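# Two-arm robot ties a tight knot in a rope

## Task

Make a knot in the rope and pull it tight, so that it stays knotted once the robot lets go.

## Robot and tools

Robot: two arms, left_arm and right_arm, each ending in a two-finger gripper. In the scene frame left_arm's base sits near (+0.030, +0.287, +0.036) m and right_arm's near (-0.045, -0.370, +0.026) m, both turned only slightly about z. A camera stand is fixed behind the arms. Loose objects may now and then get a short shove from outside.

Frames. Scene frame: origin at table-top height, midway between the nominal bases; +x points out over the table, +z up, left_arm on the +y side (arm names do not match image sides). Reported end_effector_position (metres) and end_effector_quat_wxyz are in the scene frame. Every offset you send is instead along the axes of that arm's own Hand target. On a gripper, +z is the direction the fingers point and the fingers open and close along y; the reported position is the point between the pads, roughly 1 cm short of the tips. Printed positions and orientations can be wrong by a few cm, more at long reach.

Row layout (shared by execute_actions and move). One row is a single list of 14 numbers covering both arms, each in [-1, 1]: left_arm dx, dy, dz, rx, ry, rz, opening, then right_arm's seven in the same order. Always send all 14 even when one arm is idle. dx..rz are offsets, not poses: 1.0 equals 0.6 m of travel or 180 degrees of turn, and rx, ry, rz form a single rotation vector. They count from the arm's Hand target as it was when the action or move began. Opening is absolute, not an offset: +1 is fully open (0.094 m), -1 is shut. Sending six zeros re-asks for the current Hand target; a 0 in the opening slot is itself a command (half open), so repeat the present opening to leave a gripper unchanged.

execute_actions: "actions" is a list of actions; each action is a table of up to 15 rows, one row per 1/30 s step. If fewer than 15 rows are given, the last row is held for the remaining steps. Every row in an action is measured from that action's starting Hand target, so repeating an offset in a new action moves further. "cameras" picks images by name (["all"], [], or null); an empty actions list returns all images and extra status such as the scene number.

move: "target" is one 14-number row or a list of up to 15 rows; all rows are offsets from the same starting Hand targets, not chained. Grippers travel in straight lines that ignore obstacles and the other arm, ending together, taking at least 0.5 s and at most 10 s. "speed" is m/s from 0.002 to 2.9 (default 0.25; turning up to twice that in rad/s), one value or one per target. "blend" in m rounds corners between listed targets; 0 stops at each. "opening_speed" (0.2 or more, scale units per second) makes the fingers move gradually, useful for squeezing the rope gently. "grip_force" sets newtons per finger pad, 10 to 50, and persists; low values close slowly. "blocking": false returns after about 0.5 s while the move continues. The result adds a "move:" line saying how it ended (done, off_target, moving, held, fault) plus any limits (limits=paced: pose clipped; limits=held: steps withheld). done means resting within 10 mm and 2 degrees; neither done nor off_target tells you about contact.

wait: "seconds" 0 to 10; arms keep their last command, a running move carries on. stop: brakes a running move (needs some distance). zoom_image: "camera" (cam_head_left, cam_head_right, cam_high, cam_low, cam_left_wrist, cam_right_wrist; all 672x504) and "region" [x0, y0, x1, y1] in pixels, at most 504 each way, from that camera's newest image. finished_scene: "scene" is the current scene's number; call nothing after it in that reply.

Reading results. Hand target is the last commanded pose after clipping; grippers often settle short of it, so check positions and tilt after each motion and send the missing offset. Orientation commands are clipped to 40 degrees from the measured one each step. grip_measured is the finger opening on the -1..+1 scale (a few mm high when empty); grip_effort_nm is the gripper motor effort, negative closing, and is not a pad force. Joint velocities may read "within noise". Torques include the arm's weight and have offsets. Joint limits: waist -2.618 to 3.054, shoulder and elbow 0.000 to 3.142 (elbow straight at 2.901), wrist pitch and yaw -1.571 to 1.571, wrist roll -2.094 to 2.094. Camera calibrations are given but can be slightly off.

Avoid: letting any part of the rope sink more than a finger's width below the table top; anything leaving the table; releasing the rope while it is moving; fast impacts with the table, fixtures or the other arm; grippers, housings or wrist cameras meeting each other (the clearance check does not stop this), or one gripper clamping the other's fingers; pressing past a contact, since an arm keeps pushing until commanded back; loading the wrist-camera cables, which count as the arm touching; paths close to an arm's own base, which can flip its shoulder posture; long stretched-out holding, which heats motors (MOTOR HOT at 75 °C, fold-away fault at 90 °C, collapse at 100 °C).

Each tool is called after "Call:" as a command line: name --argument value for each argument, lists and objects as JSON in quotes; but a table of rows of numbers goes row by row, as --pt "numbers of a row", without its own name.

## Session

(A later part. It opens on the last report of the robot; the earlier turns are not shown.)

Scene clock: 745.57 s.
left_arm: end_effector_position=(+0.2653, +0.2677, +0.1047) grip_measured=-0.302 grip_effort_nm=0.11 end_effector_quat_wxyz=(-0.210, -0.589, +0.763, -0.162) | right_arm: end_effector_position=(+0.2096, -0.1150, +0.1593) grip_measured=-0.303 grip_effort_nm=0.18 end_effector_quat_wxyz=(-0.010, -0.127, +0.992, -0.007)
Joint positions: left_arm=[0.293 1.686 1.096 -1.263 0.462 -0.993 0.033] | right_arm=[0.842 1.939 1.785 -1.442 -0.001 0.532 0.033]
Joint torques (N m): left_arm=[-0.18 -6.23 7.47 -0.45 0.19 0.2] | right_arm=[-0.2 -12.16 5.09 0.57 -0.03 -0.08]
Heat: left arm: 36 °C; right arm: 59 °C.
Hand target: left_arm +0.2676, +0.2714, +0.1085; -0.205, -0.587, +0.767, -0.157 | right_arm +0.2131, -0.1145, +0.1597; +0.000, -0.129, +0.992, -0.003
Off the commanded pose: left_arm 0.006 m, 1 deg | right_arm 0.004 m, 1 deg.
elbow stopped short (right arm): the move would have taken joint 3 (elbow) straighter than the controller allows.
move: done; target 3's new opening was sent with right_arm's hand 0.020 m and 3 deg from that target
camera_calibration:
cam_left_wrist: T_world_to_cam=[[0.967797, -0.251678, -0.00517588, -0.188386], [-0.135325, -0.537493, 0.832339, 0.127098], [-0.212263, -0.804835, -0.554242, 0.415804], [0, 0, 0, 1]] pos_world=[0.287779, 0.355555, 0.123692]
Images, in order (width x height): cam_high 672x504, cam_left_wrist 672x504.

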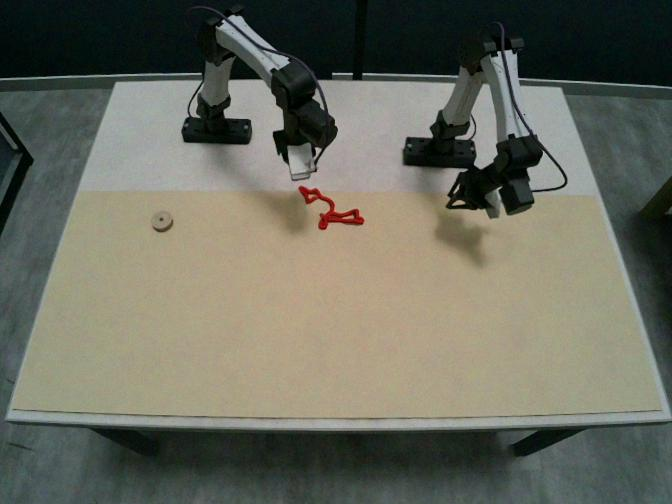

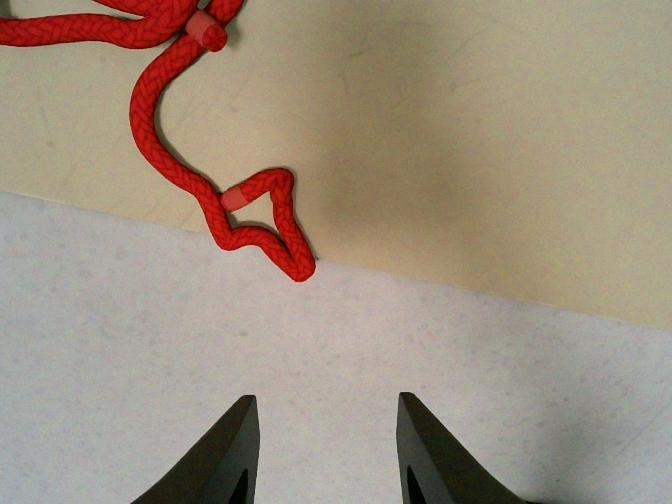

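Call:
move --target '[0,0,0,0,0,0,-0.3,0.065,0.16,0.02,0,0,0.04,-0.3]' --speed 0.4 --cameras '["cam_left_wrist"]'

Call:
zoom_image --camera "cam_left_wrist" --region '[150, 0, 600, 330]'

Scene clock: 752.77 s.
left_arm: end_effector_position=(+0.2653, +0.2677, +0.1047) grip_measured=-0.302 grip_effort_nm=0.11 end_effector_quat_wxyz=(-0.210, -0.589, +0.763, -0.162) | right_arm: end_effector_position=(+0.1447, -0.0359, +0.1471) grip_measured=-0.303 grip_effort_nm=0.17 end_effector_quat_wxyz=(-0.006, -0.074, +0.997, -0.007)
Joint positions: left_arm=[0.293 1.686 1.096 -1.263 0.462 -0.993 0.033] | right_arm=[1.109 2.031 1.867 -1.425 -0.003 0.906 0.033]
Joint torques (N m): left_arm=[-0.17 -6.19 7.43 -0.46 0.2 0.18] | right_arm=[-0.42 -10.81 7.8 0.4 -0.01 0.11]
Heat: left arm: 36 °C; right arm: 58 °C.
Hand target: left_arm +0.2676, +0.2714, +0.1085; -0.205, -0.587, +0.767, -0.157 | right_arm +0.1508, -0.0318, +0.1472; +0.000, -0.067, +0.998, -0.003
Off the commanded pose: left_arm 0.006 m, 1 deg | right_arm 0.007 m, 1 deg.
move: done
camera_calibration:
cam_left_wrist: T_world_to_cam=[[0.967797, -0.251678, -0.00517588, -0.188386], [-0.135325, -0.537493, 0.832339, 0.127098], [-0.212263, -0.804835, -0.554242, 0.415804], [0, 0, 0, 1]] pos_world=[0.287779, 0.355555, 0.123692]
Images, in order (width x height): cam_left_wrist 672x504.

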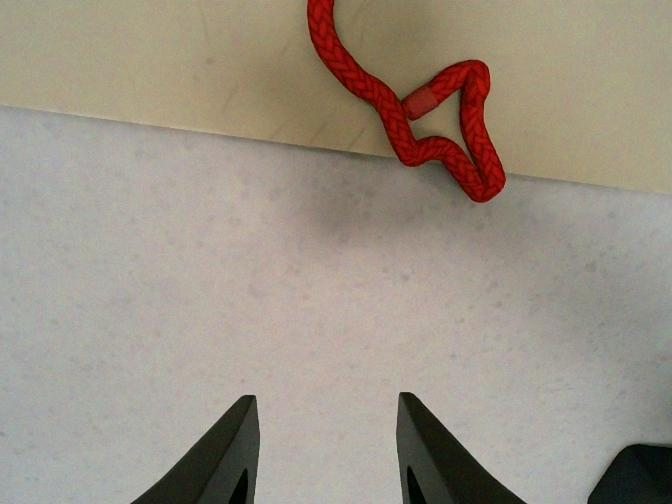

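Scaled by 1.120 from the camera's 672x504 image, which has a finer 960x720 frame.

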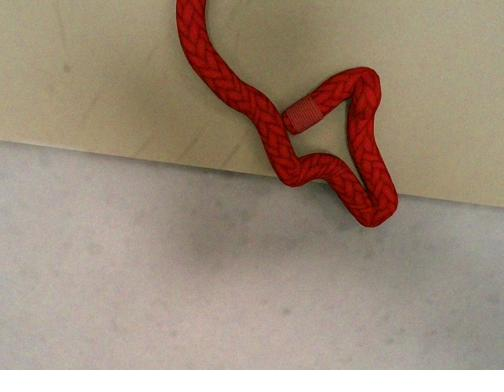

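Call:
move --target '[0,0,0,0,0,0,-0.3,-0.11,0.06,0.0,0,0,0,-0.3]' --speed 0.4 --cameras '["cam_left_wrist"]'

Scene clock: 761.43 s.
left_arm: end_effector_position=(+0.2653, +0.2677, +0.1047) grip_measured=-0.302 grip_effort_nm=0.11 end_effector_quat_wxyz=(-0.210, -0.589, +0.763, -0.162) | right_arm: end_effector_position=(+0.2108, +0.0136, +0.1474) grip_measured=-0.303 grip_effort_nm=0.18 end_effector_quat_wxyz=(+0.015, -0.063, +0.998, +0.022)
Joint positions: left_arm=[0.293 1.686 1.096 -1.263 0.462 -0.993 0.033] | right_arm=[1.037 2.346 2.376 -1.548 -0.003 0.856 0.033]
Joint torques (N m): left_arm=[-0.14 -6.23 7.41 -0.46 0.17 0.17] | right_arm=[0.13 -13.61 7.62 0.32 -0.01 -0.09]
Heat: left arm: 36 °C; right arm: 57 °C.
Hand target: left_arm +0.2676, +0.2714, +0.1085; -0.205, -0.587, +0.767, -0.157 | right_arm +0.2113, +0.0128, +0.1470; +0.000, -0.067, +0.998, -0.003
Off the commanded pose: left_arm 0.006 m, 1 deg | right_arm 0.001 m, 3 deg.
joint sent to its limit (right arm) — joint 4 (wrist pitch), lower limit. The joint targets are off in orientation, not in position.
move: off_target (right_arm)
camera_calibration:
cam_left_wrist: T_world_to_cam=[[0.967797, -0.251678, -0.00517588, -0.188386], [-0.135325, -0.537493, 0.832339, 0.127098], [-0.212263, -0.804835, -0.554242, 0.415804], [0, 0, 0, 1]] pos_world=[0.287779, 0.355555, 0.123692]
Images, in order (width x height): cam_left_wrist 672x504.

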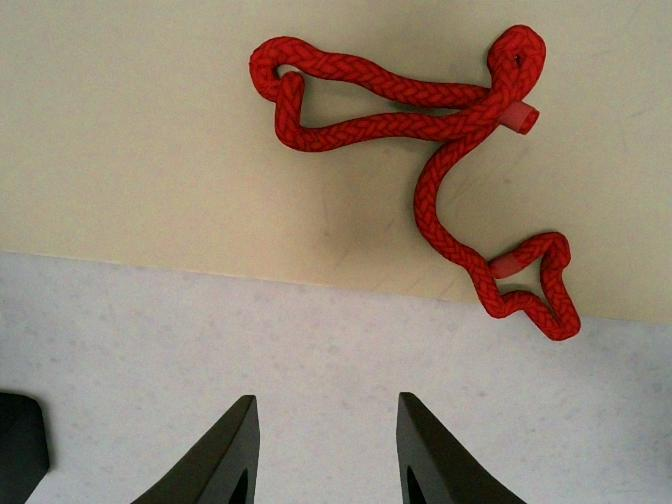

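Call:
zoom_image --camera "cam_left_wrist" --region '[400, 0, 620, 180]'

Scaled by 2.291 from the camera's 672x504 image, which has a finer 960x720 frame.

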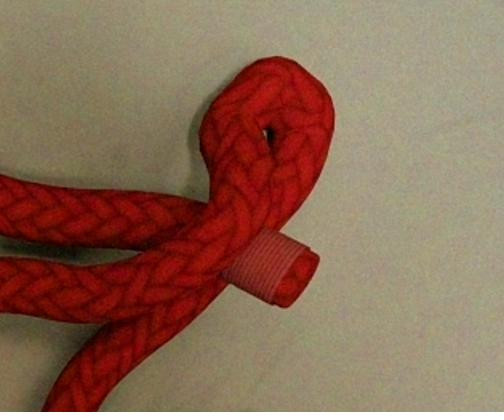

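Call:
move --pt "0 0 0 0 0 0 -0.3 0.02 -0.1355 0.16 0 0 0.3 -0.35" --speed 0.4 --cameras '["cam_left_wrist"]'

Scene clock: 845.93 s.
left_arm: end_effector_position=(+0.2653, +0.2677, +0.1047) grip_measured=-0.302 grip_effort_nm=0.11 end_effector_quat_wxyz=(-0.210, -0.589, +0.763, -0.162) | right_arm: end_effector_position=(+0.2055, -0.0721, +0.0415) grip_measured=-0.347 grip_effort_nm=-0.11 end_effector_quat_wxyz=(-0.009, +0.388, +0.922, -0.023)
Joint positions: left_arm=[0.293 1.686 1.096 -1.263 0.462 -0.993 0.033] | right_arm=[0.926 2.13 1.592 -1.082 -0.003 1.668 0.031]
Joint torques (N m): left_arm=[-0.08 -6.24 7.54 -0.45 0.18 0.2] | right_arm=[-0.18 -16.17 4.7 0.42 0 0.1]
Heat: left arm: 36 °C; right arm: 64 °C.
Hand target: left_arm +0.2676, +0.2714, +0.1085; -0.205, -0.587, +0.767, -0.157 | right_arm +0.2102, -0.0701, +0.0514; +0.001, +0.393, +0.919, -0.003
Off the commanded pose: left_arm 0.006 m, 1 deg | right_arm 0.011 m, 3 deg.
move: off_target (right_arm)
camera_calibration:
cam_left_wrist: T_world_to_cam=[[0.967797, -0.251678, -0.00517588, -0.188386], [-0.135325, -0.537493, 0.832339, 0.127098], [-0.212263, -0.804835, -0.554242, 0.415804], [0, 0, 0, 1]] pos_world=[0.287779, 0.355555, 0.123692]
Images, in order (width x height): cam_left_wrist 672x504.

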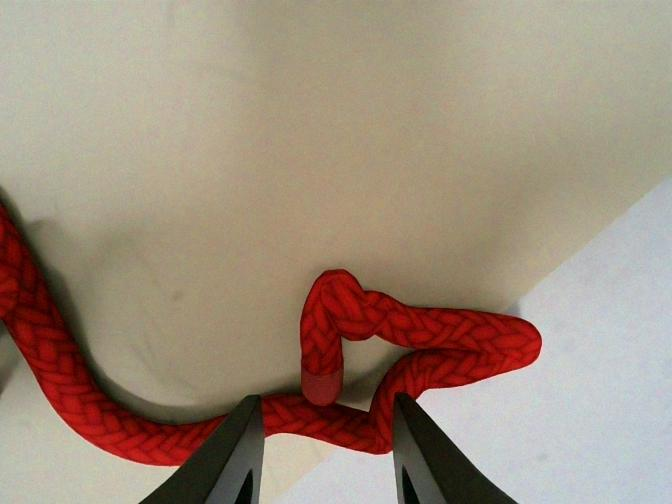

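Call:
move --pt "0 0 0 0 0 0 -0.3 0.0105 0.004 0.0 0 0 0 -0.5" --pt "0 0 0 0 0 0 -0.3 0.0105 0.004 0.092 0 0 0 -0.5" --pt "0 0 0 0 0 0 -0.3 0.0105 0.004 0.092 0 0 0 -0.95" --pt "0 0 0 0 0 0 -0.3 0.03 -0.02 -0.03 0 0 0 -0.95" --speed 0.2 --blend '[0.002,0,0,0]' --cameras '["cam_left_wrist"]'

Scene clock: 860.90 s.
left_arm: end_effector_position=(+0.2653, +0.2677, +0.1047) grip_measured=-0.302 grip_effort_nm=0.11 end_effector_quat_wxyz=(-0.210, -0.589, +0.763, -0.162) | right_arm: end_effector_position=(+0.1889, -0.0674, +0.0572) grip_measured=-0.843 grip_effort_nm=-0.99 end_effector_quat_wxyz=(-0.003, +0.391, +0.920, -0.011)
Joint positions: left_arm=[0.293 1.686 1.096 -1.263 0.462 -0.993 0.033] | right_arm=[0.969 2.064 1.556 -1.086 0.001 1.718 0.007]
Joint torques (N m): left_arm=[-0.13 -6.26 7.49 -0.47 0.17 0.19] | right_arm=[0.44 -14.5 7.12 0.05 -0.04 0.11]
Heat: left arm: 36 °C; right arm: 62 °C.
Hand target: left_arm +0.2676, +0.2714, +0.1085; -0.205, -0.587, +0.767, -0.157 | right_arm +0.1892, -0.0652, +0.0695; +0.001, +0.393, +0.919, -0.003
Off the commanded pose: left_arm 0.006 m, 1 deg | right_arm 0.012 m, 1 deg.
move: off_target (right_arm); blend cut to 0 m at target 1; target 3's new opening was sent with right_arm's hand 0.019 m and 1 deg from that target
camera_calibration:
cam_left_wrist: T_world_to_cam=[[0.967797, -0.251678, -0.00517588, -0.188386], [-0.135325, -0.537493, 0.832339, 0.127098], [-0.212263, -0.804835, -0.554242, 0.415804], [0, 0, 0, 1]] pos_world=[0.287779, 0.355555, 0.123692]
Images, in order (width x height): cam_left_wrist 672x504.

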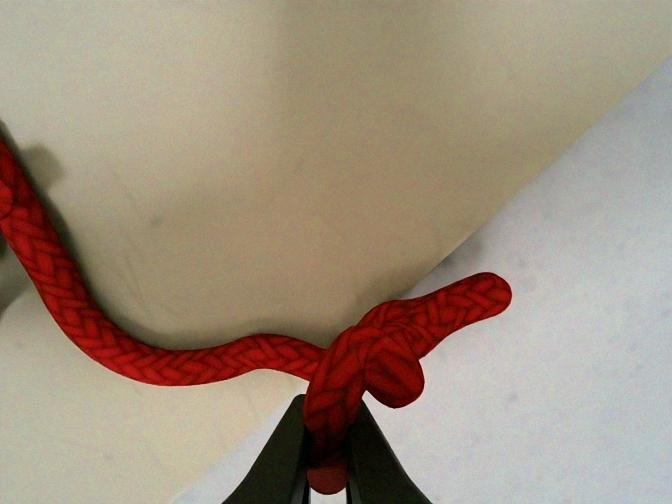

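Call:
move --pt "0 0 0 0 0 0 -0.3 -0.137 -0.038 -0.068 0 0 0 -0.95" --pt "0 0 0 0 0 0 -0.3 -0.217 0.117 -0.068 0 0 -0.1 -0.95" --pt "0 0 0 0 0 0 -0.3 -0.092 0.227 -0.05 0 0 -0.2 -0.95" --pt "0 0 0 0 0 0 -0.3 -0.053 0.2225 0.096 0 0 -0.255 -0.95" --pt "0 0 0 0 0 0 -0.3 -0.053 0.2225 0.1 0 0 -0.255 -0.5" --pt "0 0 0 0 0 0 -0.3 -0.053 0.2225 -0.06 0 0 -0.255 -0.5" --pt "0 0 0 0 0 0 -0.3 0.019 0.136 -0.083 0 0 -0.255 -0.3" --speed 0.25 --blend '[0.03,0.03,0.02,0,0,0.01,0]' --cameras '["cam_left_wrist","cam_high"]'

Scene clock: 885.97 s.
left_arm: end_effector_position=(+0.2653, +0.2677, +0.1047) grip_measured=-0.302 grip_effort_nm=0.11 end_effector_quat_wxyz=(-0.210, -0.589, +0.763, -0.162) | right_arm: end_effector_position=(+0.2410, +0.0051, +0.1038) grip_measured=-0.303 grip_effort_nm=0.18 end_effector_quat_wxyz=(-0.004, -0.003, +1.000, -0.008)
Joint positions: left_arm=[0.293 1.686 1.096 -1.263 0.462 -0.993 0.033] | right_arm=[0.976 2.484 2.448 -1.552 0.004 0.915 0.033]
Joint torques (N m): left_arm=[-0.16 -6.3 7.45 -0.46 0.18 0.18] | right_arm=[-0.43 -19.52 4.96 0.18 -0.07 0.1]
Heat: left arm: 36 °C; right arm: 63 °C.
Hand target: left_arm +0.2676, +0.2714, +0.1085; -0.205, -0.587, +0.767, -0.157 | right_arm +0.2404, -0.0003, +0.1188; +0.000, +0.004, +1.000, -0.003
Off the commanded pose: left_arm 0.006 m, 1 deg | right_arm 0.016 m, 1 deg.
joint sent to its limit (right arm) — joint 4 (wrist pitch), lower limit. The joint targets still meet the commanded pose.
move: off_target (right_arm); target 5's new opening was sent with right_arm's hand 0.011 m and 2 deg from that target; target 7's new opening was sent with right_arm's hand 0.016 m and 1 deg from that target
camera_calibration:
cam_left_wrist: T_world_to_cam=[[0.967797, -0.251678, -0.00517588, -0.188386], [-0.135325, -0.537493, 0.832339, 0.127098], [-0.212263, -0.804835, -0.554242, 0.415804], [0, 0, 0, 1]] pos_world=[0.287779, 0.355555, 0.123692]
Images, in order (width x height): cam_high 672x504, cam_left_wrist 672x504.

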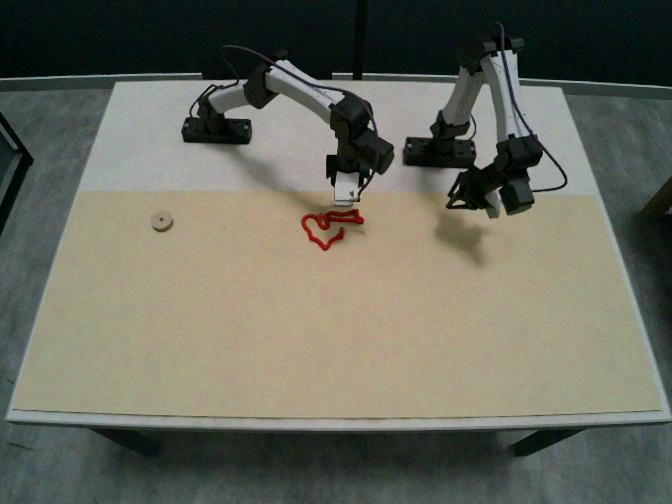

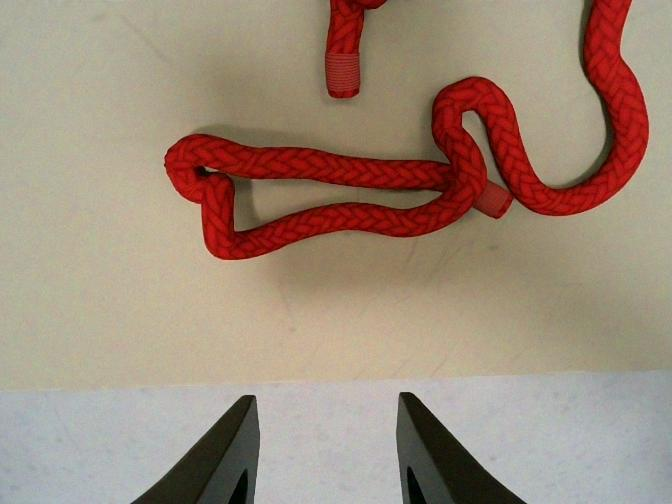

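Call:
move --target '[0,0,0,0,0,0,-0.3,-0.063,0.057,0.11,0,0,-0.5,-0.55]' --speed 0.4 --cameras '["cam_left_wrist"]'

Scene clock: 912.07 s.
left_arm: end_effector_position=(+0.2653, +0.2677, +0.1047) grip_measured=-0.302 grip_effort_nm=0.11 end_effector_quat_wxyz=(-0.210, -0.589, +0.763, -0.162) | right_arm: end_effector_position=(+0.2759, +0.0367, +0.0582) grip_measured=-0.547 grip_effort_nm=-0.10 end_effector_quat_wxyz=(-0.021, +0.704, -0.710, -0.001)
Joint positions: left_arm=[0.293 1.686 1.096 -1.263 0.462 -0.993 0.033] | right_arm=[0.959 2.749 2.772 -1.551 0.004 -0.658 0.021]
Joint torques (N m): left_arm=[-0.16 -6.24 7.49 -0.46 0.17 0.2] | right_arm=[-0.62 -15.17 7.66 0.33 -0.17 -0.11]
Heat: left arm: 36 °C; right arm: 67 °C.
Hand target: left_arm +0.2676, +0.2714, +0.1085; -0.205, -0.587, +0.767, -0.157 | right_arm +0.2783, +0.0333, +0.0527; +0.002, +0.705, -0.710, +0.002
Off the commanded pose: left_arm 0.006 m, 1 deg | right_arm 0.007 m, 3 deg.
joint sent to its limit (right arm) — joint 4 (wrist pitch), lower limit. The joint targets still meet the commanded pose.
move: off_target (right_arm)
camera_calibration:
cam_left_wrist: T_world_to_cam=[[0.967797, -0.251678, -0.00517588, -0.188386], [-0.135325, -0.537493, 0.832339, 0.127098], [-0.212263, -0.804835, -0.554242, 0.415804], [0, 0, 0, 1]] pos_world=[0.287779, 0.355555, 0.123692]
Images, in order (width x height): cam_left_wrist 672x504.

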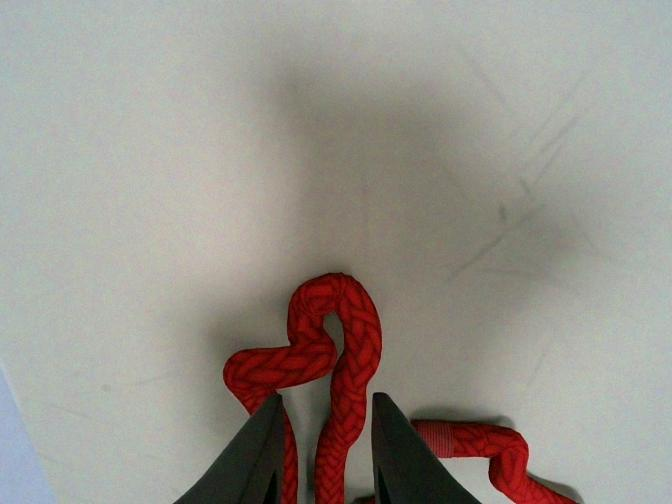

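Call:
move --pt "0 0 0 0 0 0 -0.3 0.055 -0.01 0.01 0 0 0 -0.58" --pt "0 0 0 0 0 0 -0.3 0.055 -0.01 0.096 0 0 0 -0.58" --pt "0 0 0 0 0 0 -0.3 0.055 -0.01 0.096 0 0 0 -0.95" --speed 0.15 --blend '[0.002,0,0]' --cameras '["cam_left_wrist"]'

Scene clock: 927.80 s.
left_arm: end_effector_position=(+0.2653, +0.2677, +0.1047) grip_measured=-0.302 grip_effort_nm=0.11 end_effector_quat_wxyz=(-0.210, -0.589, +0.763, -0.162) | right_arm: end_effector_position=(+0.2737, -0.0037, +0.0146) grip_measured=-0.815 grip_effort_nm=-0.99 end_effector_quat_wxyz=(+0.017, +0.704, -0.710, -0.001)
Joint positions: left_arm=[0.293 1.686 1.096 -1.263 0.462 -0.993 0.033] | right_arm=[0.908 2.572 2.256 -1.289 -0.005 -0.709 0.009]
Joint torques (N m): left_arm=[-0.05 -6.24 7.35 -0.45 0.18 0.17] | right_arm=[-0.59 -14.3 3.38 1.21 -0.07 -0.1]
Heat: left arm: 36 °C; right arm: 69 °C.
Hand target: left_arm +0.2676, +0.2714, +0.1085; -0.205, -0.587, +0.767, -0.157 | right_arm +0.2840, -0.0002, -0.0049; +0.002, +0.705, -0.710, +0.002
Off the commanded pose: left_arm 0.006 m, 1 deg | right_arm 0.022 m, 2 deg.
move: off_target (right_arm); target 3's new opening was sent with right_arm's hand 0.024 m and 3 deg from that target
camera_calibration:
cam_left_wrist: T_world_to_cam=[[0.967797, -0.251678, -0.00517588, -0.188386], [-0.135325, -0.537493, 0.832339, 0.127098], [-0.212263, -0.804835, -0.554242, 0.415804], [0, 0, 0, 1]] pos_world=[0.287779, 0.355555, 0.123692]
Images, in order (width x height): cam_left_wrist 672x504.

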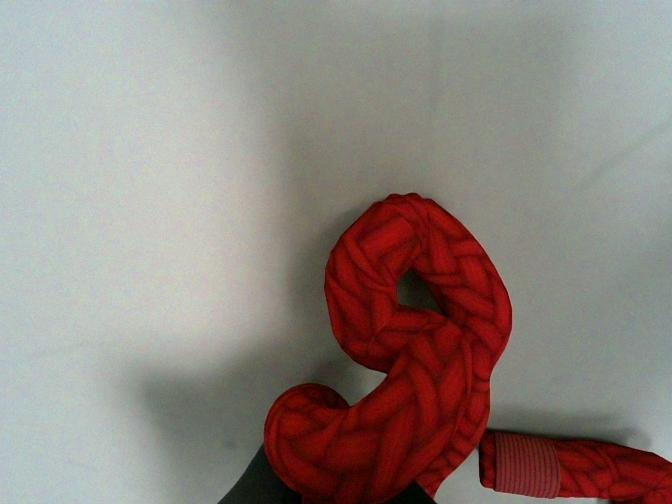

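Call:
move --pt "0 0 0 0 0 0 -0.3 0 0 -0.002 0 0 0 -0.45" --pt "0 0 0 0 0 0 -0.3 0 0 -0.08 0 0 0 -0.45" --pt "0 0 0 0 0 0 -0.3 0 -0.03 -0.07 0 0 0 -0.5" --speed 0.2 --cameras '["cam_left_wrist"]'

Scene clock: 940.77 s.
left_arm: end_effector_position=(+0.2653, +0.2677, +0.1047) grip_measured=-0.302 grip_effort_nm=0.11 end_effector_quat_wxyz=(-0.210, -0.589, +0.763, -0.162) | right_arm: end_effector_position=(+0.3026, +0.0021, +0.0435) grip_measured=-0.497 grip_effort_nm=-0.10 end_effector_quat_wxyz=(-0.009, +0.702, -0.712, -0.001)
Joint positions: left_arm=[0.293 1.686 1.096 -1.263 0.462 -0.993 0.033] | right_arm=[0.874 2.664 2.547 -1.436 -0.001 -0.736 0.024]
Joint torques (N m): left_arm=[-0.12 -6.26 7.43 -0.46 0.18 0.18] | right_arm=[-0.01 -14.71 7.91 0.23 -0.1 -0.1]
Heat: left arm: 37 °C; right arm: 68 °C.
Hand target: left_arm +0.2676, +0.2714, +0.1085; -0.205, -0.587, +0.767, -0.157 | right_arm +0.3023, -0.0001, +0.0373; +0.002, +0.704, -0.710, +0.002
Off the commanded pose: left_arm 0.006 m, 1 deg | right_arm 0.007 m, 1 deg.
move: done
camera_calibration:
cam_left_wrist: T_world_to_cam=[[0.967797, -0.251678, -0.00517588, -0.188386], [-0.135325, -0.537493, 0.832339, 0.127098], [-0.212263, -0.804835, -0.554242, 0.415804], [0, 0, 0, 1]] pos_world=[0.287779, 0.355555, 0.123692]
Images, in order (width x height): cam_left_wrist 672x504.

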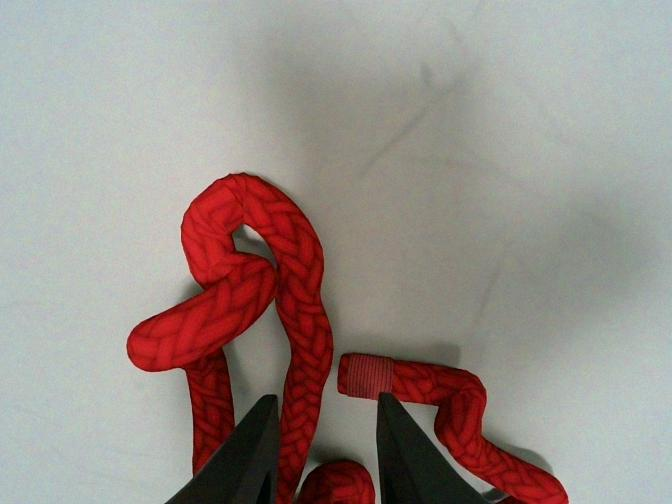

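Call:
move --pt "0 0 0 0 0 0 -0.3 -0.01 0.01 0.0 0 0 0 -0.5" --pt "0 0 0 0 0 0 -0.3 -0.01 0.01 0.07 0 0 0 -0.5" --pt "0 0 0 0 0 0 -0.3 -0.01 0.01 0.07 0 0 0 -0.95" --pt "0 0 0 0 0 0 -0.3 -0.01 0.01 0.0 0 0 0 -0.95" --speed 0.15 --blend '[0.002,0,0,0]' --cameras '["cam_left_wrist"]'

Scene clock: 956.67 s.
left_arm: end_effector_position=(+0.2653, +0.2677, +0.1047) grip_measured=-0.302 grip_effort_nm=0.11 end_effector_quat_wxyz=(-0.210, -0.589, +0.763, -0.162) | right_arm: end_effector_position=(+0.2990, +0.0056, +0.0417) grip_measured=-0.825 grip_effort_nm=-1.00 end_effector_quat_wxyz=(-0.007, +0.705, -0.709, +0.001)
Joint positions: left_arm=[0.293 1.686 1.096 -1.263 0.462 -0.993 0.033] | right_arm=[0.885 2.673 2.557 -1.441 0.002 -0.734 0.008]
Joint torques (N m): left_arm=[-0.08 -6.23 7.51 -0.44 0.18 0.19] | right_arm=[0.53 -15.09 7.94 0.23 -0.14 0.08]
Heat: left arm: 37 °C; right arm: 67 °C.
Hand target: left_arm +0.2676, +0.2714, +0.1085; -0.205, -0.587, +0.767, -0.157 | right_arm +0.2962, +0.0060, +0.0372; +0.002, +0.704, -0.710, +0.002
Off the commanded pose: left_arm 0.006 m, 1 deg | right_arm 0.005 m, 1 deg.
move: done; target 3's new opening was sent with right_arm's hand 0.020 m and 1 deg from that target
camera_calibration:
cam_left_wrist: T_world_to_cam=[[0.967797, -0.251678, -0.00517588, -0.188386], [-0.135325, -0.537493, 0.832339, 0.127098], [-0.212263, -0.804835, -0.554242, 0.415804], [0, 0, 0, 1]] pos_world=[0.287779, 0.355555, 0.123692]
Images, in order (width x height): cam_left_wrist 672x504.

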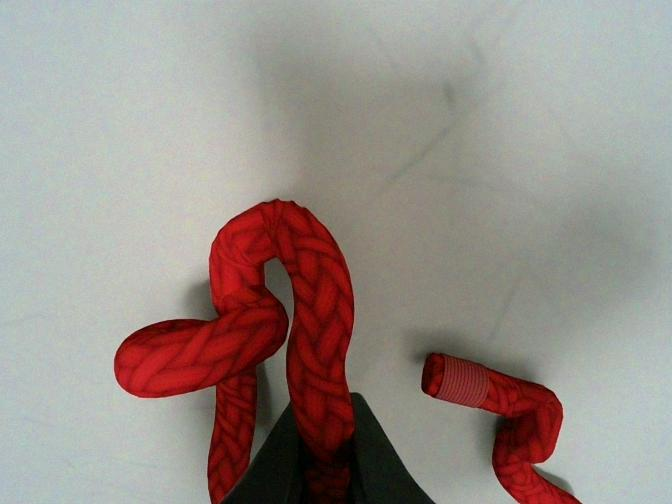

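Call:
move --pt "0 0 0 0 0 0 -0.3 0.043 -0.06 -0.005 0 0 0 -0.95" --pt "0 0 0 0 0 0 -0.3 0.043 -0.09 -0.005 0 0 0 -0.95" --pt "0 0 0 0 0 0 -0.3 0.043 -0.09 0.03 0 0 0 -0.95" --speed 0.15 --blend '[0.01,0,0]' --cameras '["cam_left_wrist","cam_high"]'

Call:
zoom_image --camera "cam_high" --region '[270, 150, 410, 270]'

Scene clock: 976.40 s.
left_arm: end_effector_position=(+0.2653, +0.2677, +0.1047) grip_measured=-0.302 grip_effort_nm=0.12 end_effector_quat_wxyz=(-0.210, -0.589, +0.763, -0.162) | right_arm: end_effector_position=(+0.3510, -0.0215, +0.0295) grip_measured=-0.825 grip_effort_nm=-0.99 end_effector_quat_wxyz=(-0.020, +0.700, -0.714, +0.002)
Joint positions: left_arm=[0.293 1.686 1.096 -1.263 0.462 -0.993 0.033] | right_arm=[0.777 2.848 2.854 -1.536 0.001 -0.828 0.008]
Joint torques (N m): left_arm=[-0.13 -6.19 7.47 -0.46 0.18 0.17] | right_arm=[0.39 -15.17 6.91 0.48 -0.12 -0.1]
Heat: left arm: 37 °C; right arm: 66 °C.
Hand target: left_arm +0.2676, +0.2714, +0.1085; -0.205, -0.587, +0.767, -0.157 | right_arm +0.3501, -0.0204, +0.0193; +0.002, +0.704, -0.710, +0.002
Off the commanded pose: left_arm 0.006 m, 1 deg | right_arm 0.010 m, 3 deg.
elbow stopped short (right arm): the move would have taken joint 3 (elbow) straighter than the controller allows.
move: off_target (right_arm); blend cut to 0.009 m at target 1
camera_calibration:
cam_left_wrist: T_world_to_cam=[[0.967797, -0.251678, -0.00517588, -0.188386], [-0.135325, -0.537493, 0.832339, 0.127098], [-0.212263, -0.804835, -0.554242, 0.415804], [0, 0, 0, 1]] pos_world=[0.287779, 0.355555, 0.123692]
Images, in order (width x height): cam_high 672x504, cam_left_wrist 672x504.

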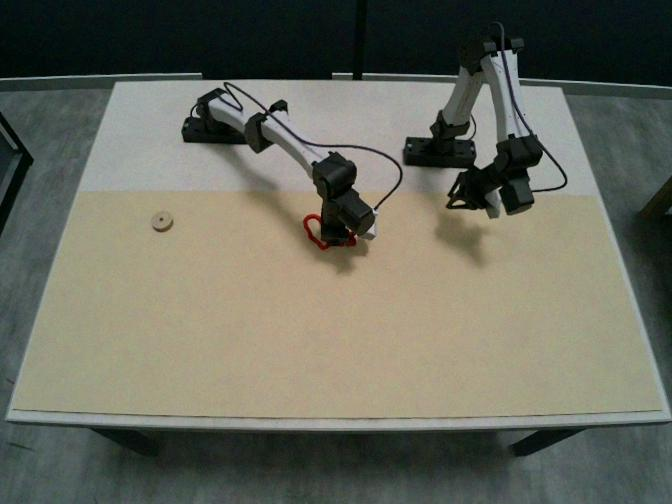

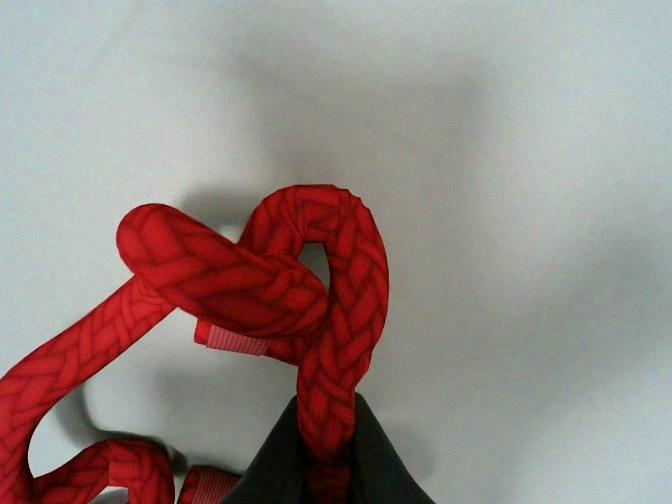

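Scaled by 3.600 from the camera's 672x504 image, which has a finer 960x720 frame.

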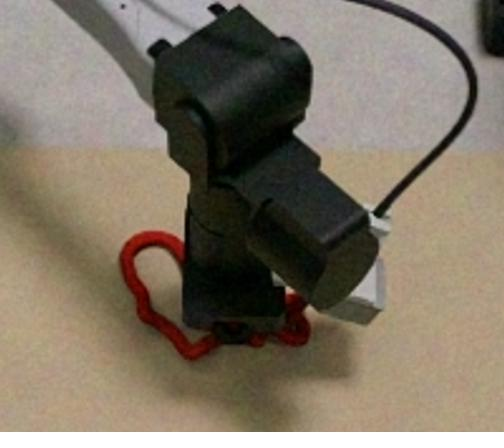

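Call:
move --pt "0 0 0 0 0 0 -0.3 0 0 0.015 0 0 0 -0.95" --pt "0 0 0 0 0 0 -0.3 0 0 0.015 0 0 0 -0.5" --pt "0 0 0 0 0 0 -0.3 0.0 0.02 -0.1 0 0 0 -0.5" --pt "0 0 0 0 0 0 -0.3 -0.017 0.167 -0.15 0 0 0.5 -0.3" --speed 0.25 --cameras '["cam_left_wrist"]'

Scene clock: 992.70 s.
left_arm: end_effector_position=(+0.2653, +0.2677, +0.1047) grip_measured=-0.302 grip_effort_nm=0.11 end_effector_quat_wxyz=(-0.210, -0.589, +0.763, -0.162) | right_arm: end_effector_position=(+0.2500, -0.0151, +0.0928) grip_measured=-0.303 grip_effort_nm=0.18 end_effector_quat_wxyz=(-0.015, +0.003, +1.000, -0.026)
Joint positions: left_arm=[0.293 1.686 1.096 -1.263 0.462 -0.993 0.033] | right_arm=[0.936 2.469 2.375 -1.535 0.009 0.887 0.033]
Joint torques (N m): left_arm=[-0.17 -6.22 7.54 -0.45 0.18 0.18] | right_arm=[0.65 -19.97 4.88 0.46 -0.13 0.11]
Heat: left arm: 37 °C; right arm: 69 °C.
Hand target: left_arm +0.2676, +0.2714, +0.1085; -0.205, -0.587, +0.767, -0.157 | right_arm +0.2498, -0.0088, +0.1092; +0.000, +0.004, +1.000, -0.003
Off the commanded pose: left_arm 0.006 m, 1 deg | right_arm 0.018 m, 3 deg.
elbow stopped short (right arm): the move would have taken joint 3 (elbow) straighter than the controller allows.
move: off_target (right_arm); target 2's new opening was sent with right_arm's hand 0.018 m and 3 deg from that target; target 4's new opening was sent with right_arm's hand 0.018 m and 3 deg from that target
camera_calibration:
cam_left_wrist: T_world_to_cam=[[0.967797, -0.251678, -0.00517588, -0.188386], [-0.135325, -0.537493, 0.832339, 0.127098], [-0.212263, -0.804835, -0.554242, 0.415804], [0, 0, 0, 1]] pos_world=[0.287779, 0.355555, 0.123692]
Images, in order (width x height): cam_left_wrist 672x504.

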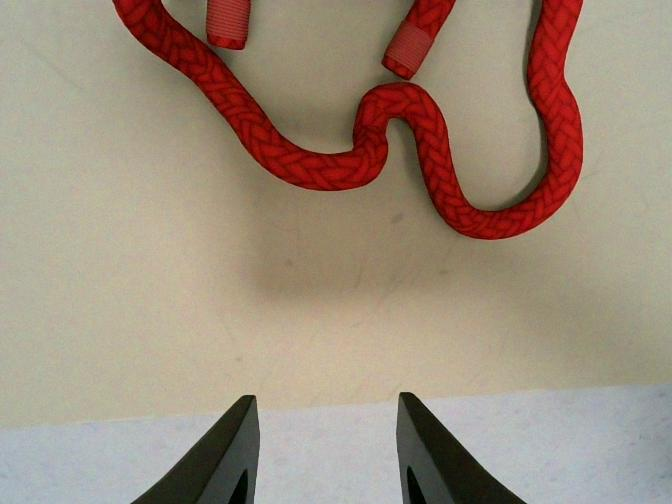

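Call:
move --target '[0,0,0,0,0,0,-0.3,-0.093,-0.045,0.115,0,0,-0.5,-0.55]' --speed 0.4 --cameras '["cam_left_wrist"]'

Scene clock: 1025.90 s.
left_arm: end_effector_position=(+0.2653, +0.2677, +0.1047) grip_measured=-0.302 grip_effort_nm=0.11 end_effector_quat_wxyz=(-0.210, -0.589, +0.763, -0.162) | right_arm: end_effector_position=(+0.3037, -0.0359, +0.0517) grip_measured=-0.547 grip_effort_nm=-0.10 end_effector_quat_wxyz=(-0.002, +0.703, -0.711, +0.005)
Joint positions: left_arm=[0.293 1.686 1.096 -1.263 0.462 -0.993 0.033] | right_arm=[0.823 2.488 2.247 -1.326 0.009 -0.792 0.021]
Joint torques (N m): left_arm=[-0.18 -6.23 7.45 -0.46 0.19 0.2] | right_arm=[-0.4 -14.42 5 0.64 -0.21 -0.08]
Heat: left arm: 37 °C; right arm: 84 °C. Fold the right arm in close to its base, or ease its load, before you think long.
Hand target: left_arm +0.2676, +0.2714, +0.1085; -0.205, -0.587, +0.767, -0.157 | right_arm +0.3056, -0.0367, +0.0405; +0.002, +0.704, -0.710, +0.002
Off the commanded pose: left_arm 0.006 m, 1 deg | right_arm 0.011 m, 1 deg.
MOTOR HOT: joint 2 (shoulder) of the right arm reports 84 °C; the controller's stop level is 90 °C. To cool a motor, set the load down, stop pushing, or move to a pose that needs little force.
move: off_target (right_arm)
camera_calibration:
cam_left_wrist: T_world_to_cam=[[0.967797, -0.251678, -0.00517588, -0.188386], [-0.135325, -0.537493, 0.832339, 0.127098], [-0.212263, -0.804835, -0.554242, 0.415804], [0, 0, 0, 1]] pos_world=[0.287779, 0.355555, 0.123692]
Images, in order (width x height): cam_left_wrist 672x504.

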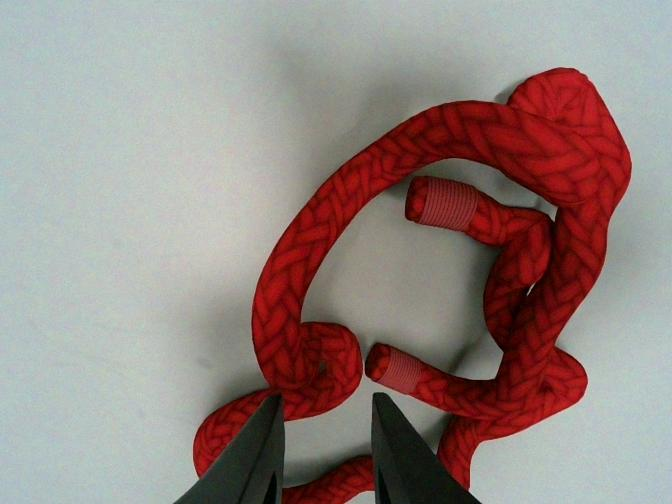

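Call:
move --pt "0 0 0 0 0 0 -0.3 0 0 -0.12 0 0 0 -0.5" --pt "0 0 0 0 0 0 -0.3 0.42 0.3 -0.15 0 0 0.5 -0.3" --speed 0.4 --blend 0.02

Call:
zoom_image --camera "cam_left_wrist" --region '[180, 50, 650, 504]'

Scene clock: 1036.33 s.
left_arm: end_effector_position=(+0.2653, +0.2677, +0.1047) grip_measured=-0.302 grip_effort_nm=0.11 end_effector_quat_wxyz=(-0.210, -0.589, +0.763, -0.162) | right_arm: end_effector_position=(+0.1291, -0.2827, +0.1327) grip_measured=-0.303 grip_effort_nm=0.18 end_effector_quat_wxyz=(+0.007, -0.004, +1.000, -0.001)
Joint positions: left_arm=[0.293 1.686 1.096 -1.263 0.462 -0.993 0.033] | right_arm=[0.528 1.261 0.981 -1.279 0.008 0.466 0.033]
Joint torques (N m): left_arm=[-0.17 -6.24 7.5 -0.46 0.19 0.18] | right_arm=[-0.55 -5.33 5.11 0.28 -0.11 0.1]
Heat: left arm: 37 °C; right arm: 78 °C. Fold the right arm in close to its base, or ease its load, before you think long.
Hand target: left_arm +0.2676, +0.2714, +0.1085; -0.205, -0.587, +0.767, -0.157 | right_arm +0.1235, -0.2868, +0.1320; +0.000, +0.004, +1.000, -0.003
Off the commanded pose: left_arm 0.006 m, 1 deg | right_arm 0.007 m, 1 deg.
MOTOR HOT: still on. Joint 2 (shoulder) of the right arm reports 78 °C.
move: done

Scaled by 1.072 from the camera's 672x504 image, which has a finer 960x720 frame.
This view is cut from an older image: the scene may have changed since it was taken.

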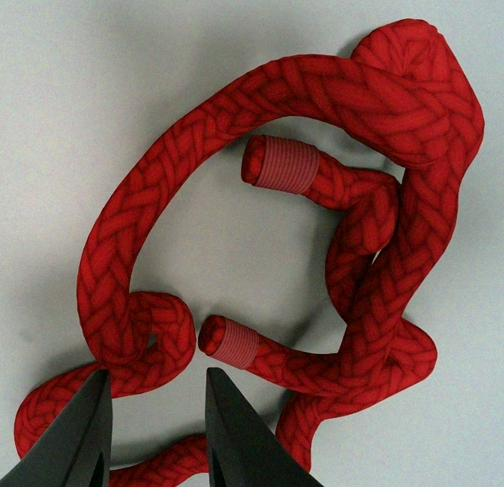

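Call:
move --target '[0.385,-0.1865,0.238,-0.237,-0.031,0.887,-0.5,0,0,0,0,0,0,-0.3]' --speed 0.5 --cameras '["cam_right_wrist"]'

Scene clock: 1080.10 s.
left_arm: end_effector_position=(+0.2947, -0.0112, +0.0958) grip_measured=-0.498 grip_effort_nm=-0.11 end_effector_quat_wxyz=(-0.023, +0.702, +0.711, -0.005) | right_arm: end_effector_position=(+0.1291, -0.2827, +0.1327) grip_measured=-0.303 grip_effort_nm=0.18 end_effector_quat_wxyz=(+0.007, -0.004, +1.000, -0.001)
Joint positions: left_arm=[-0.8 2.127 1.766 -1.255 0.012 0.72 0.024] | right_arm=[0.528 1.261 0.981 -1.279 0.008 0.466 0.033]
Joint torques (N m): left_arm=[-0.46 -10.22 8.53 0.36 0.04 0.22] | right_arm=[-0.58 -5.33 5.12 0.27 -0.11 0.1]
Heat: left arm: 37 °C; right arm: 56 °C.
Hand target: left_arm +0.3049, -0.0198, +0.1001; +0.000, +0.707, +0.707, +0.000 | right_arm +0.1235, -0.2868, +0.1320; +0.000, +0.004, +1.000, -0.003
Off the commanded pose: left_arm 0.014 m, 3 deg | right_arm 0.007 m, 1 deg.
MOTOR HOT: cleared for the motors of the right arm.
move: off_target (left_arm)
camera_calibration:
cam_right_wrist: T_world_to_cam=[[0.0193894, -0.999698, 0.0151052, -0.290611], [-0.920984, -0.0119787, 0.389416, 0.104415], [-0.389117, -0.0214622, -0.920938, 0.25646], [0, 0, 0, 1]] pos_world=[0.201593, -0.283768, 0.199913]
Images, in order (width x height): cam_right_wrist 672x504.

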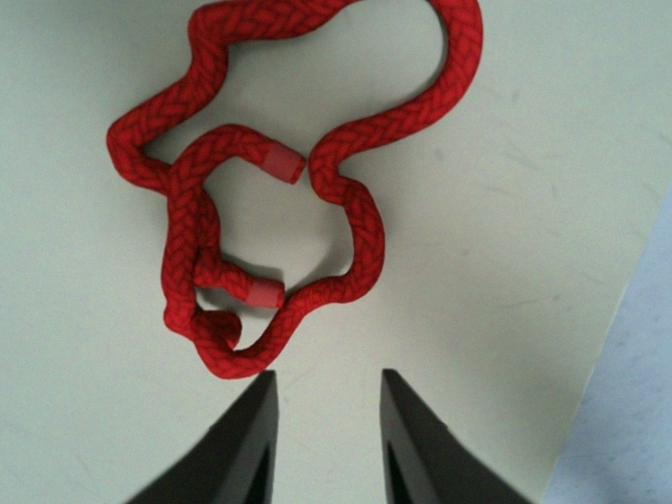

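Call:
move --target '[-0.013,-0.013,0.083,0,0,0.311,-0.5,0,0,0,0,0,0,-0.3]' --speed 0.3 --cameras '["cam_right_wrist"]'

Scene clock: 1105.93 s.
left_arm: end_effector_position=(+0.2961, -0.0241, +0.0529) grip_measured=-0.498 grip_effort_nm=-0.11 end_effector_quat_wxyz=(-0.005, +0.953, +0.302, -0.006) | right_arm: end_effector_position=(+0.1291, -0.2827, +0.1327) grip_measured=-0.303 grip_effort_nm=0.18 end_effector_quat_wxyz=(+0.007, -0.004, +1.000, -0.001)
Joint positions: left_arm=[-0.82 2.172 1.665 -1.077 0.006 1.669 0.024] | right_arm=[0.528 1.261 0.981 -1.279 0.008 0.466 0.033]
Joint torques (N m): left_arm=[-0.99 -10.66 5.29 0.31 0.13 0.24] | right_arm=[-0.57 -5.33 5.12 0.27 -0.11 0.1]
Heat: left arm: 36 °C; right arm: 52 °C.
Hand target: left_arm +0.2971, -0.0277, +0.0504; +0.000, +0.956, +0.293, +0.000 | right_arm +0.1235, -0.2868, +0.1320; +0.000, +0.004, +1.000, -0.003
Off the commanded pose: left_arm 0.005 m, 1 deg | right_arm 0.007 m, 1 deg.
move: done
camera_calibration:
cam_right_wrist: T_world_to_cam=[[0.0193894, -0.999698, 0.0151052, -0.290611], [-0.920984, -0.0119787, 0.389416, 0.104415], [-0.389117, -0.0214622, -0.920938, 0.25646], [0, 0, 0, 1]] pos_world=[0.201593, -0.283768, 0.199913]
Images, in order (width x height): cam_right_wrist 672x504.

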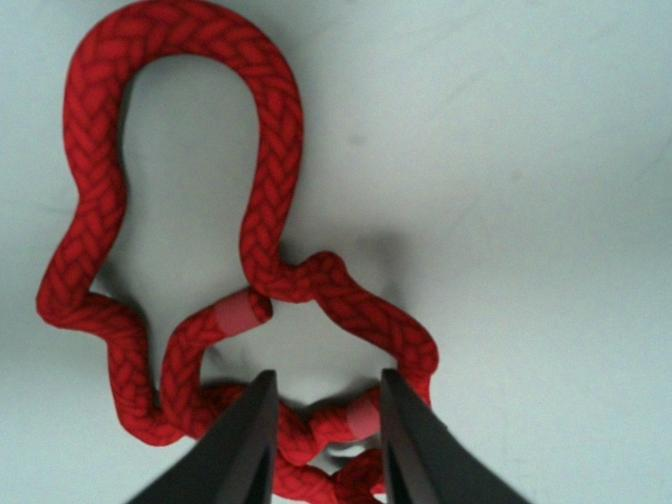

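Call:
move --pt "-0.0485 0.0345 0.01 0 0 0 -0.4 0 0 0 0 0 0 -0.3" --pt "-0.0485 0.0345 0.077 0 0 0 -0.4 0 0 0 0 0 0 -0.3" --pt "-0.0485 0.0345 0.077 0 0 0 -0.95 0 0 0 0 0 0 -0.3" --pt "-0.0485 0.0345 0.0 0 0 0 -0.95 0 0 0 0 0 0 -0.3" --pt "0.0505 0.061 0.0 0 0 0 -0.95 0 0 0 0 0 0 -0.3" --speed 0.2 --blend '[0.003,0,0,0.005,0]' --cameras '["cam_right_wrist"]'

Scene clock: 1133.47 s.
left_arm: end_effector_position=(+0.3412, -0.0357, +0.0448) grip_measured=-0.839 grip_effort_nm=-1.03 end_effector_quat_wxyz=(-0.004, +0.953, +0.302, -0.003) | right_arm: end_effector_position=(+0.1291, -0.2827, +0.1327) grip_measured=-0.303 grip_effort_nm=0.18 end_effector_quat_wxyz=(+0.007, -0.004, +1.000, -0.001)
Joint positions: left_arm=[-0.763 2.337 1.909 -1.153 0.002 1.727 0.008] | right_arm=[0.528 1.261 0.981 -1.279 0.008 0.466 0.033]
Joint torques (N m): left_arm=[-0.92 -11.84 8.72 0.05 0.17 0.27] | right_arm=[-0.58 -5.33 5.11 0.27 -0.12 0.1]
Heat: left arm: 35 °C; right arm: 49 °C.
Hand target: left_arm +0.3427, -0.0410, +0.0503; +0.000, +0.956, +0.293, +0.000 | right_arm +0.1235, -0.2868, +0.1320; +0.000, +0.004, +1.000, -0.003
Off the commanded pose: left_arm 0.008 m, 1 deg | right_arm 0.007 m, 1 deg.
move: done; target 3's new opening was sent with left_arm's hand 0.014 m and 2 deg from that target
camera_calibration:
cam_right_wrist: T_world_to_cam=[[0.0193894, -0.999698, 0.0151052, -0.290611], [-0.920984, -0.0119787, 0.389416, 0.104415], [-0.389117, -0.0214622, -0.920938, 0.25646], [0, 0, 0, 1]] pos_world=[0.201593, -0.283768, 0.199913]
Images, in order (width x height): cam_right_wrist 672x504.

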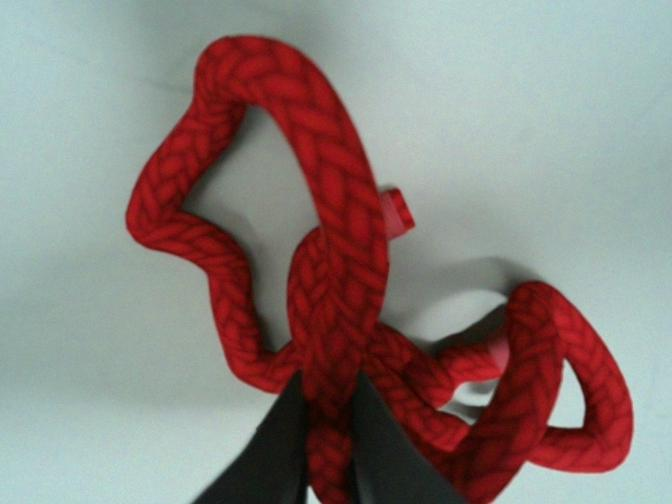

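Call:
move --pt "0 0 0.068 0 0 0 -0.95 0 0 0 0 0 0 -0.3" --pt "0 0 0.068 0 0 0 -0.45 0 0 0 0 0 0 -0.3" --pt "0 0 -0.1 0 0 0 -0.45 0 0 0 0 0 0 -0.3" --speed 0.12 --cameras '["cam_right_wrist","cam_high"]'

Scene clock: 1175.50 s.
left_arm: end_effector_position=(+0.3410, -0.0371, +0.0920) grip_measured=-0.452 grip_effort_nm=0.12 end_effector_quat_wxyz=(-0.016, +0.954, +0.300, -0.009) | right_arm: end_effector_position=(+0.1291, -0.2827, +0.1327) grip_measured=-0.303 grip_effort_nm=0.18 end_effector_quat_wxyz=(+0.007, -0.004, +1.000, -0.001)
Joint positions: left_arm=[-0.766 2.353 2.125 -1.379 0.001 1.729 0.026] | right_arm=[0.528 1.261 0.981 -1.279 0.008 0.466 0.033]
Joint torques (N m): left_arm=[-0.7 -14.95 8.36 0 0.19 0.2] | right_arm=[-0.57 -5.33 5.12 0.28 -0.11 0.1]
Heat: left arm: 38 °C; right arm: 46 °C.
Hand target: left_arm +0.3428, -0.0409, +0.1103; +0.000, +0.956, +0.293, +0.000 | right_arm +0.1235, -0.2868, +0.1320; +0.000, +0.004, +1.000, -0.003
Off the commanded pose: left_arm 0.019 m, 2 deg | right_arm 0.007 m, 1 deg.
move: off_target (left_arm); target 2's new opening was sent with left_arm's hand 0.020 m and 3 deg from that target
camera_calibration:
cam_right_wrist: T_world_to_cam=[[0.0193894, -0.999698, 0.0151052, -0.290611], [-0.920984, -0.0119787, 0.389416, 0.104415], [-0.389117, -0.0214622, -0.920938, 0.25646], [0, 0, 0, 1]] pos_world=[0.201593, -0.283768, 0.199913]
Images, in order (width x height): cam_high 672x504, cam_right_wrist 672x504.

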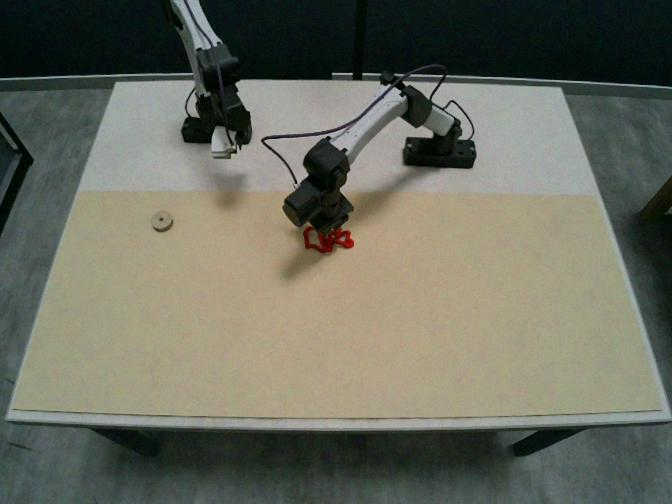

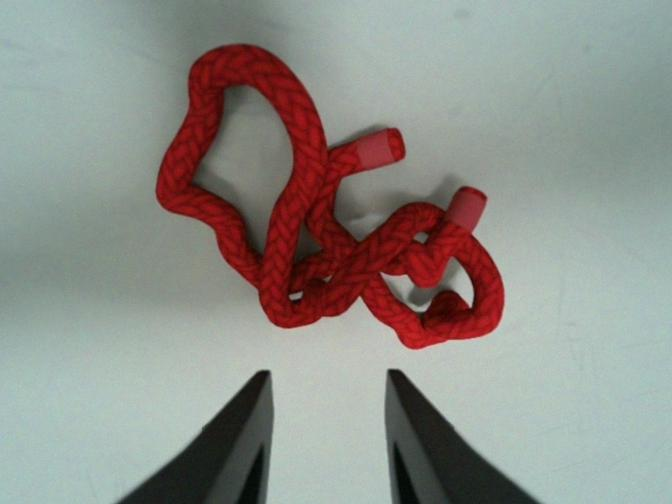

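Call:
zoom_image --camera "cam_right_wrist" --region '[140, 20, 520, 370]'

Scaled by 1.326 from the camera's 672x504 image, which has a finer 960x720 frame.

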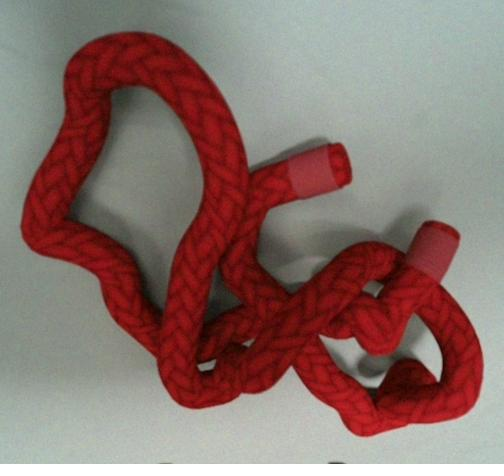

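Call:
zoom_image --camera "cam_right_wrist" --region '[240, 120, 400, 340]'

Call:
zoom_image --camera "cam_right_wrist" --region '[360, 180, 520, 360]'

Scaled by 2.291 from the camera's 672x504 image, which has a finer 960x720 frame.

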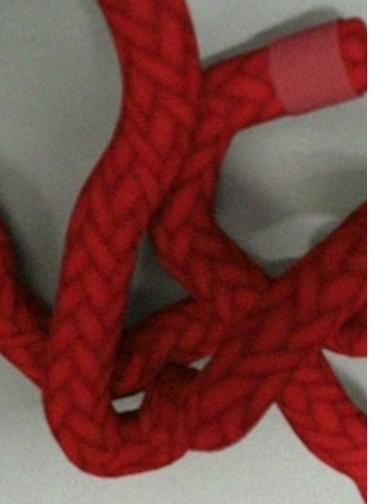

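Scaled by 2.800 from the camera's 672x504 image, which has a finer 960x720 frame.

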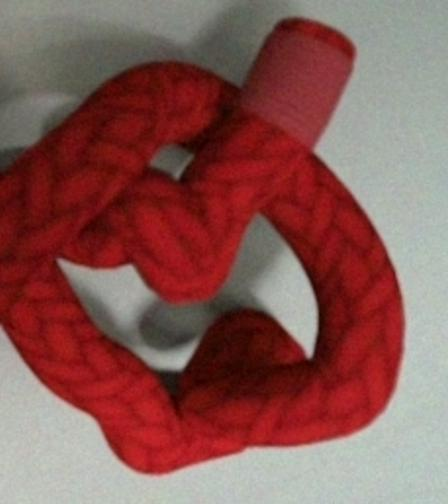

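Call:
move --pt "-0.0347 -0.0857 0 0 0 0.078 -0.4 0 0 0 0 0 0 -0.3" --pt "-0.0347 -0.0857 0.092 0 0 0.078 -0.4 0 0 0 0 0 0 -0.3" --blend 0.02 --cameras '["cam_right_wrist"]'

Scene clock: 1247.80 s.
left_arm: end_effector_position=(+0.2956, -0.0061, +0.0545) grip_measured=-0.402 grip_effort_nm=0.11 end_effector_quat_wxyz=(-0.008, +0.983, +0.182, -0.006) | right_arm: end_effector_position=(+0.1291, -0.2827, +0.1327) grip_measured=-0.303 grip_effort_nm=0.18 end_effector_quat_wxyz=(+0.007, -0.004, +1.000, -0.001)
Joint positions: left_arm=[-0.794 2.124 1.595 -1.062 0.001 1.942 0.028] | right_arm=[0.528 1.261 0.981 -1.279 0.008 0.466 0.033]
Joint torques (N m): left_arm=[-0.75 -11.1 5.16 0.29 0.17 0.25] | right_arm=[-0.61 -5.34 5.09 0.28 -0.12 0.1]
Heat: left arm: 45 °C; right arm: 43 °C.
Hand target: left_arm +0.2967, -0.0100, +0.0552; +0.000, +0.985, +0.174, +0.000 | right_arm +0.1235, -0.2868, +0.1320; +0.000, +0.004, +1.000, -0.003
Off the commanded pose: left_arm 0.004 m, 2 deg | right_arm 0.007 m, 1 deg.
move: done
camera_calibration:
cam_right_wrist: T_world_to_cam=[[0.0193894, -0.999698, 0.0151052, -0.290611], [-0.920984, -0.0119787, 0.389416, 0.104415], [-0.389117, -0.0214622, -0.920938, 0.25646], [0, 0, 0, 1]] pos_world=[0.201593, -0.283768, 0.199913]
Images, in order (width x height): cam_right_wrist 672x504.

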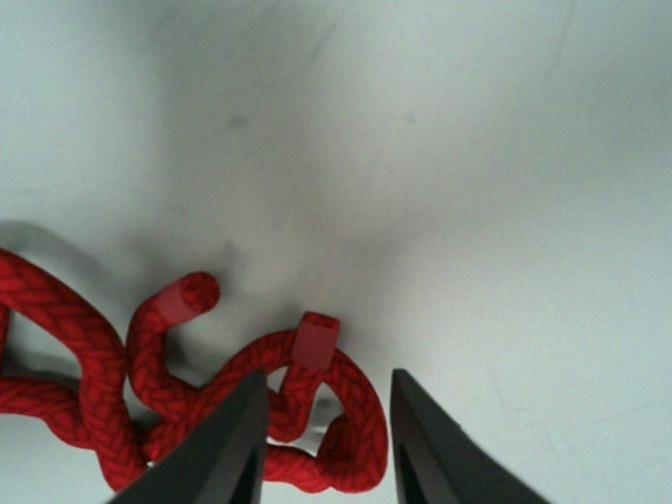

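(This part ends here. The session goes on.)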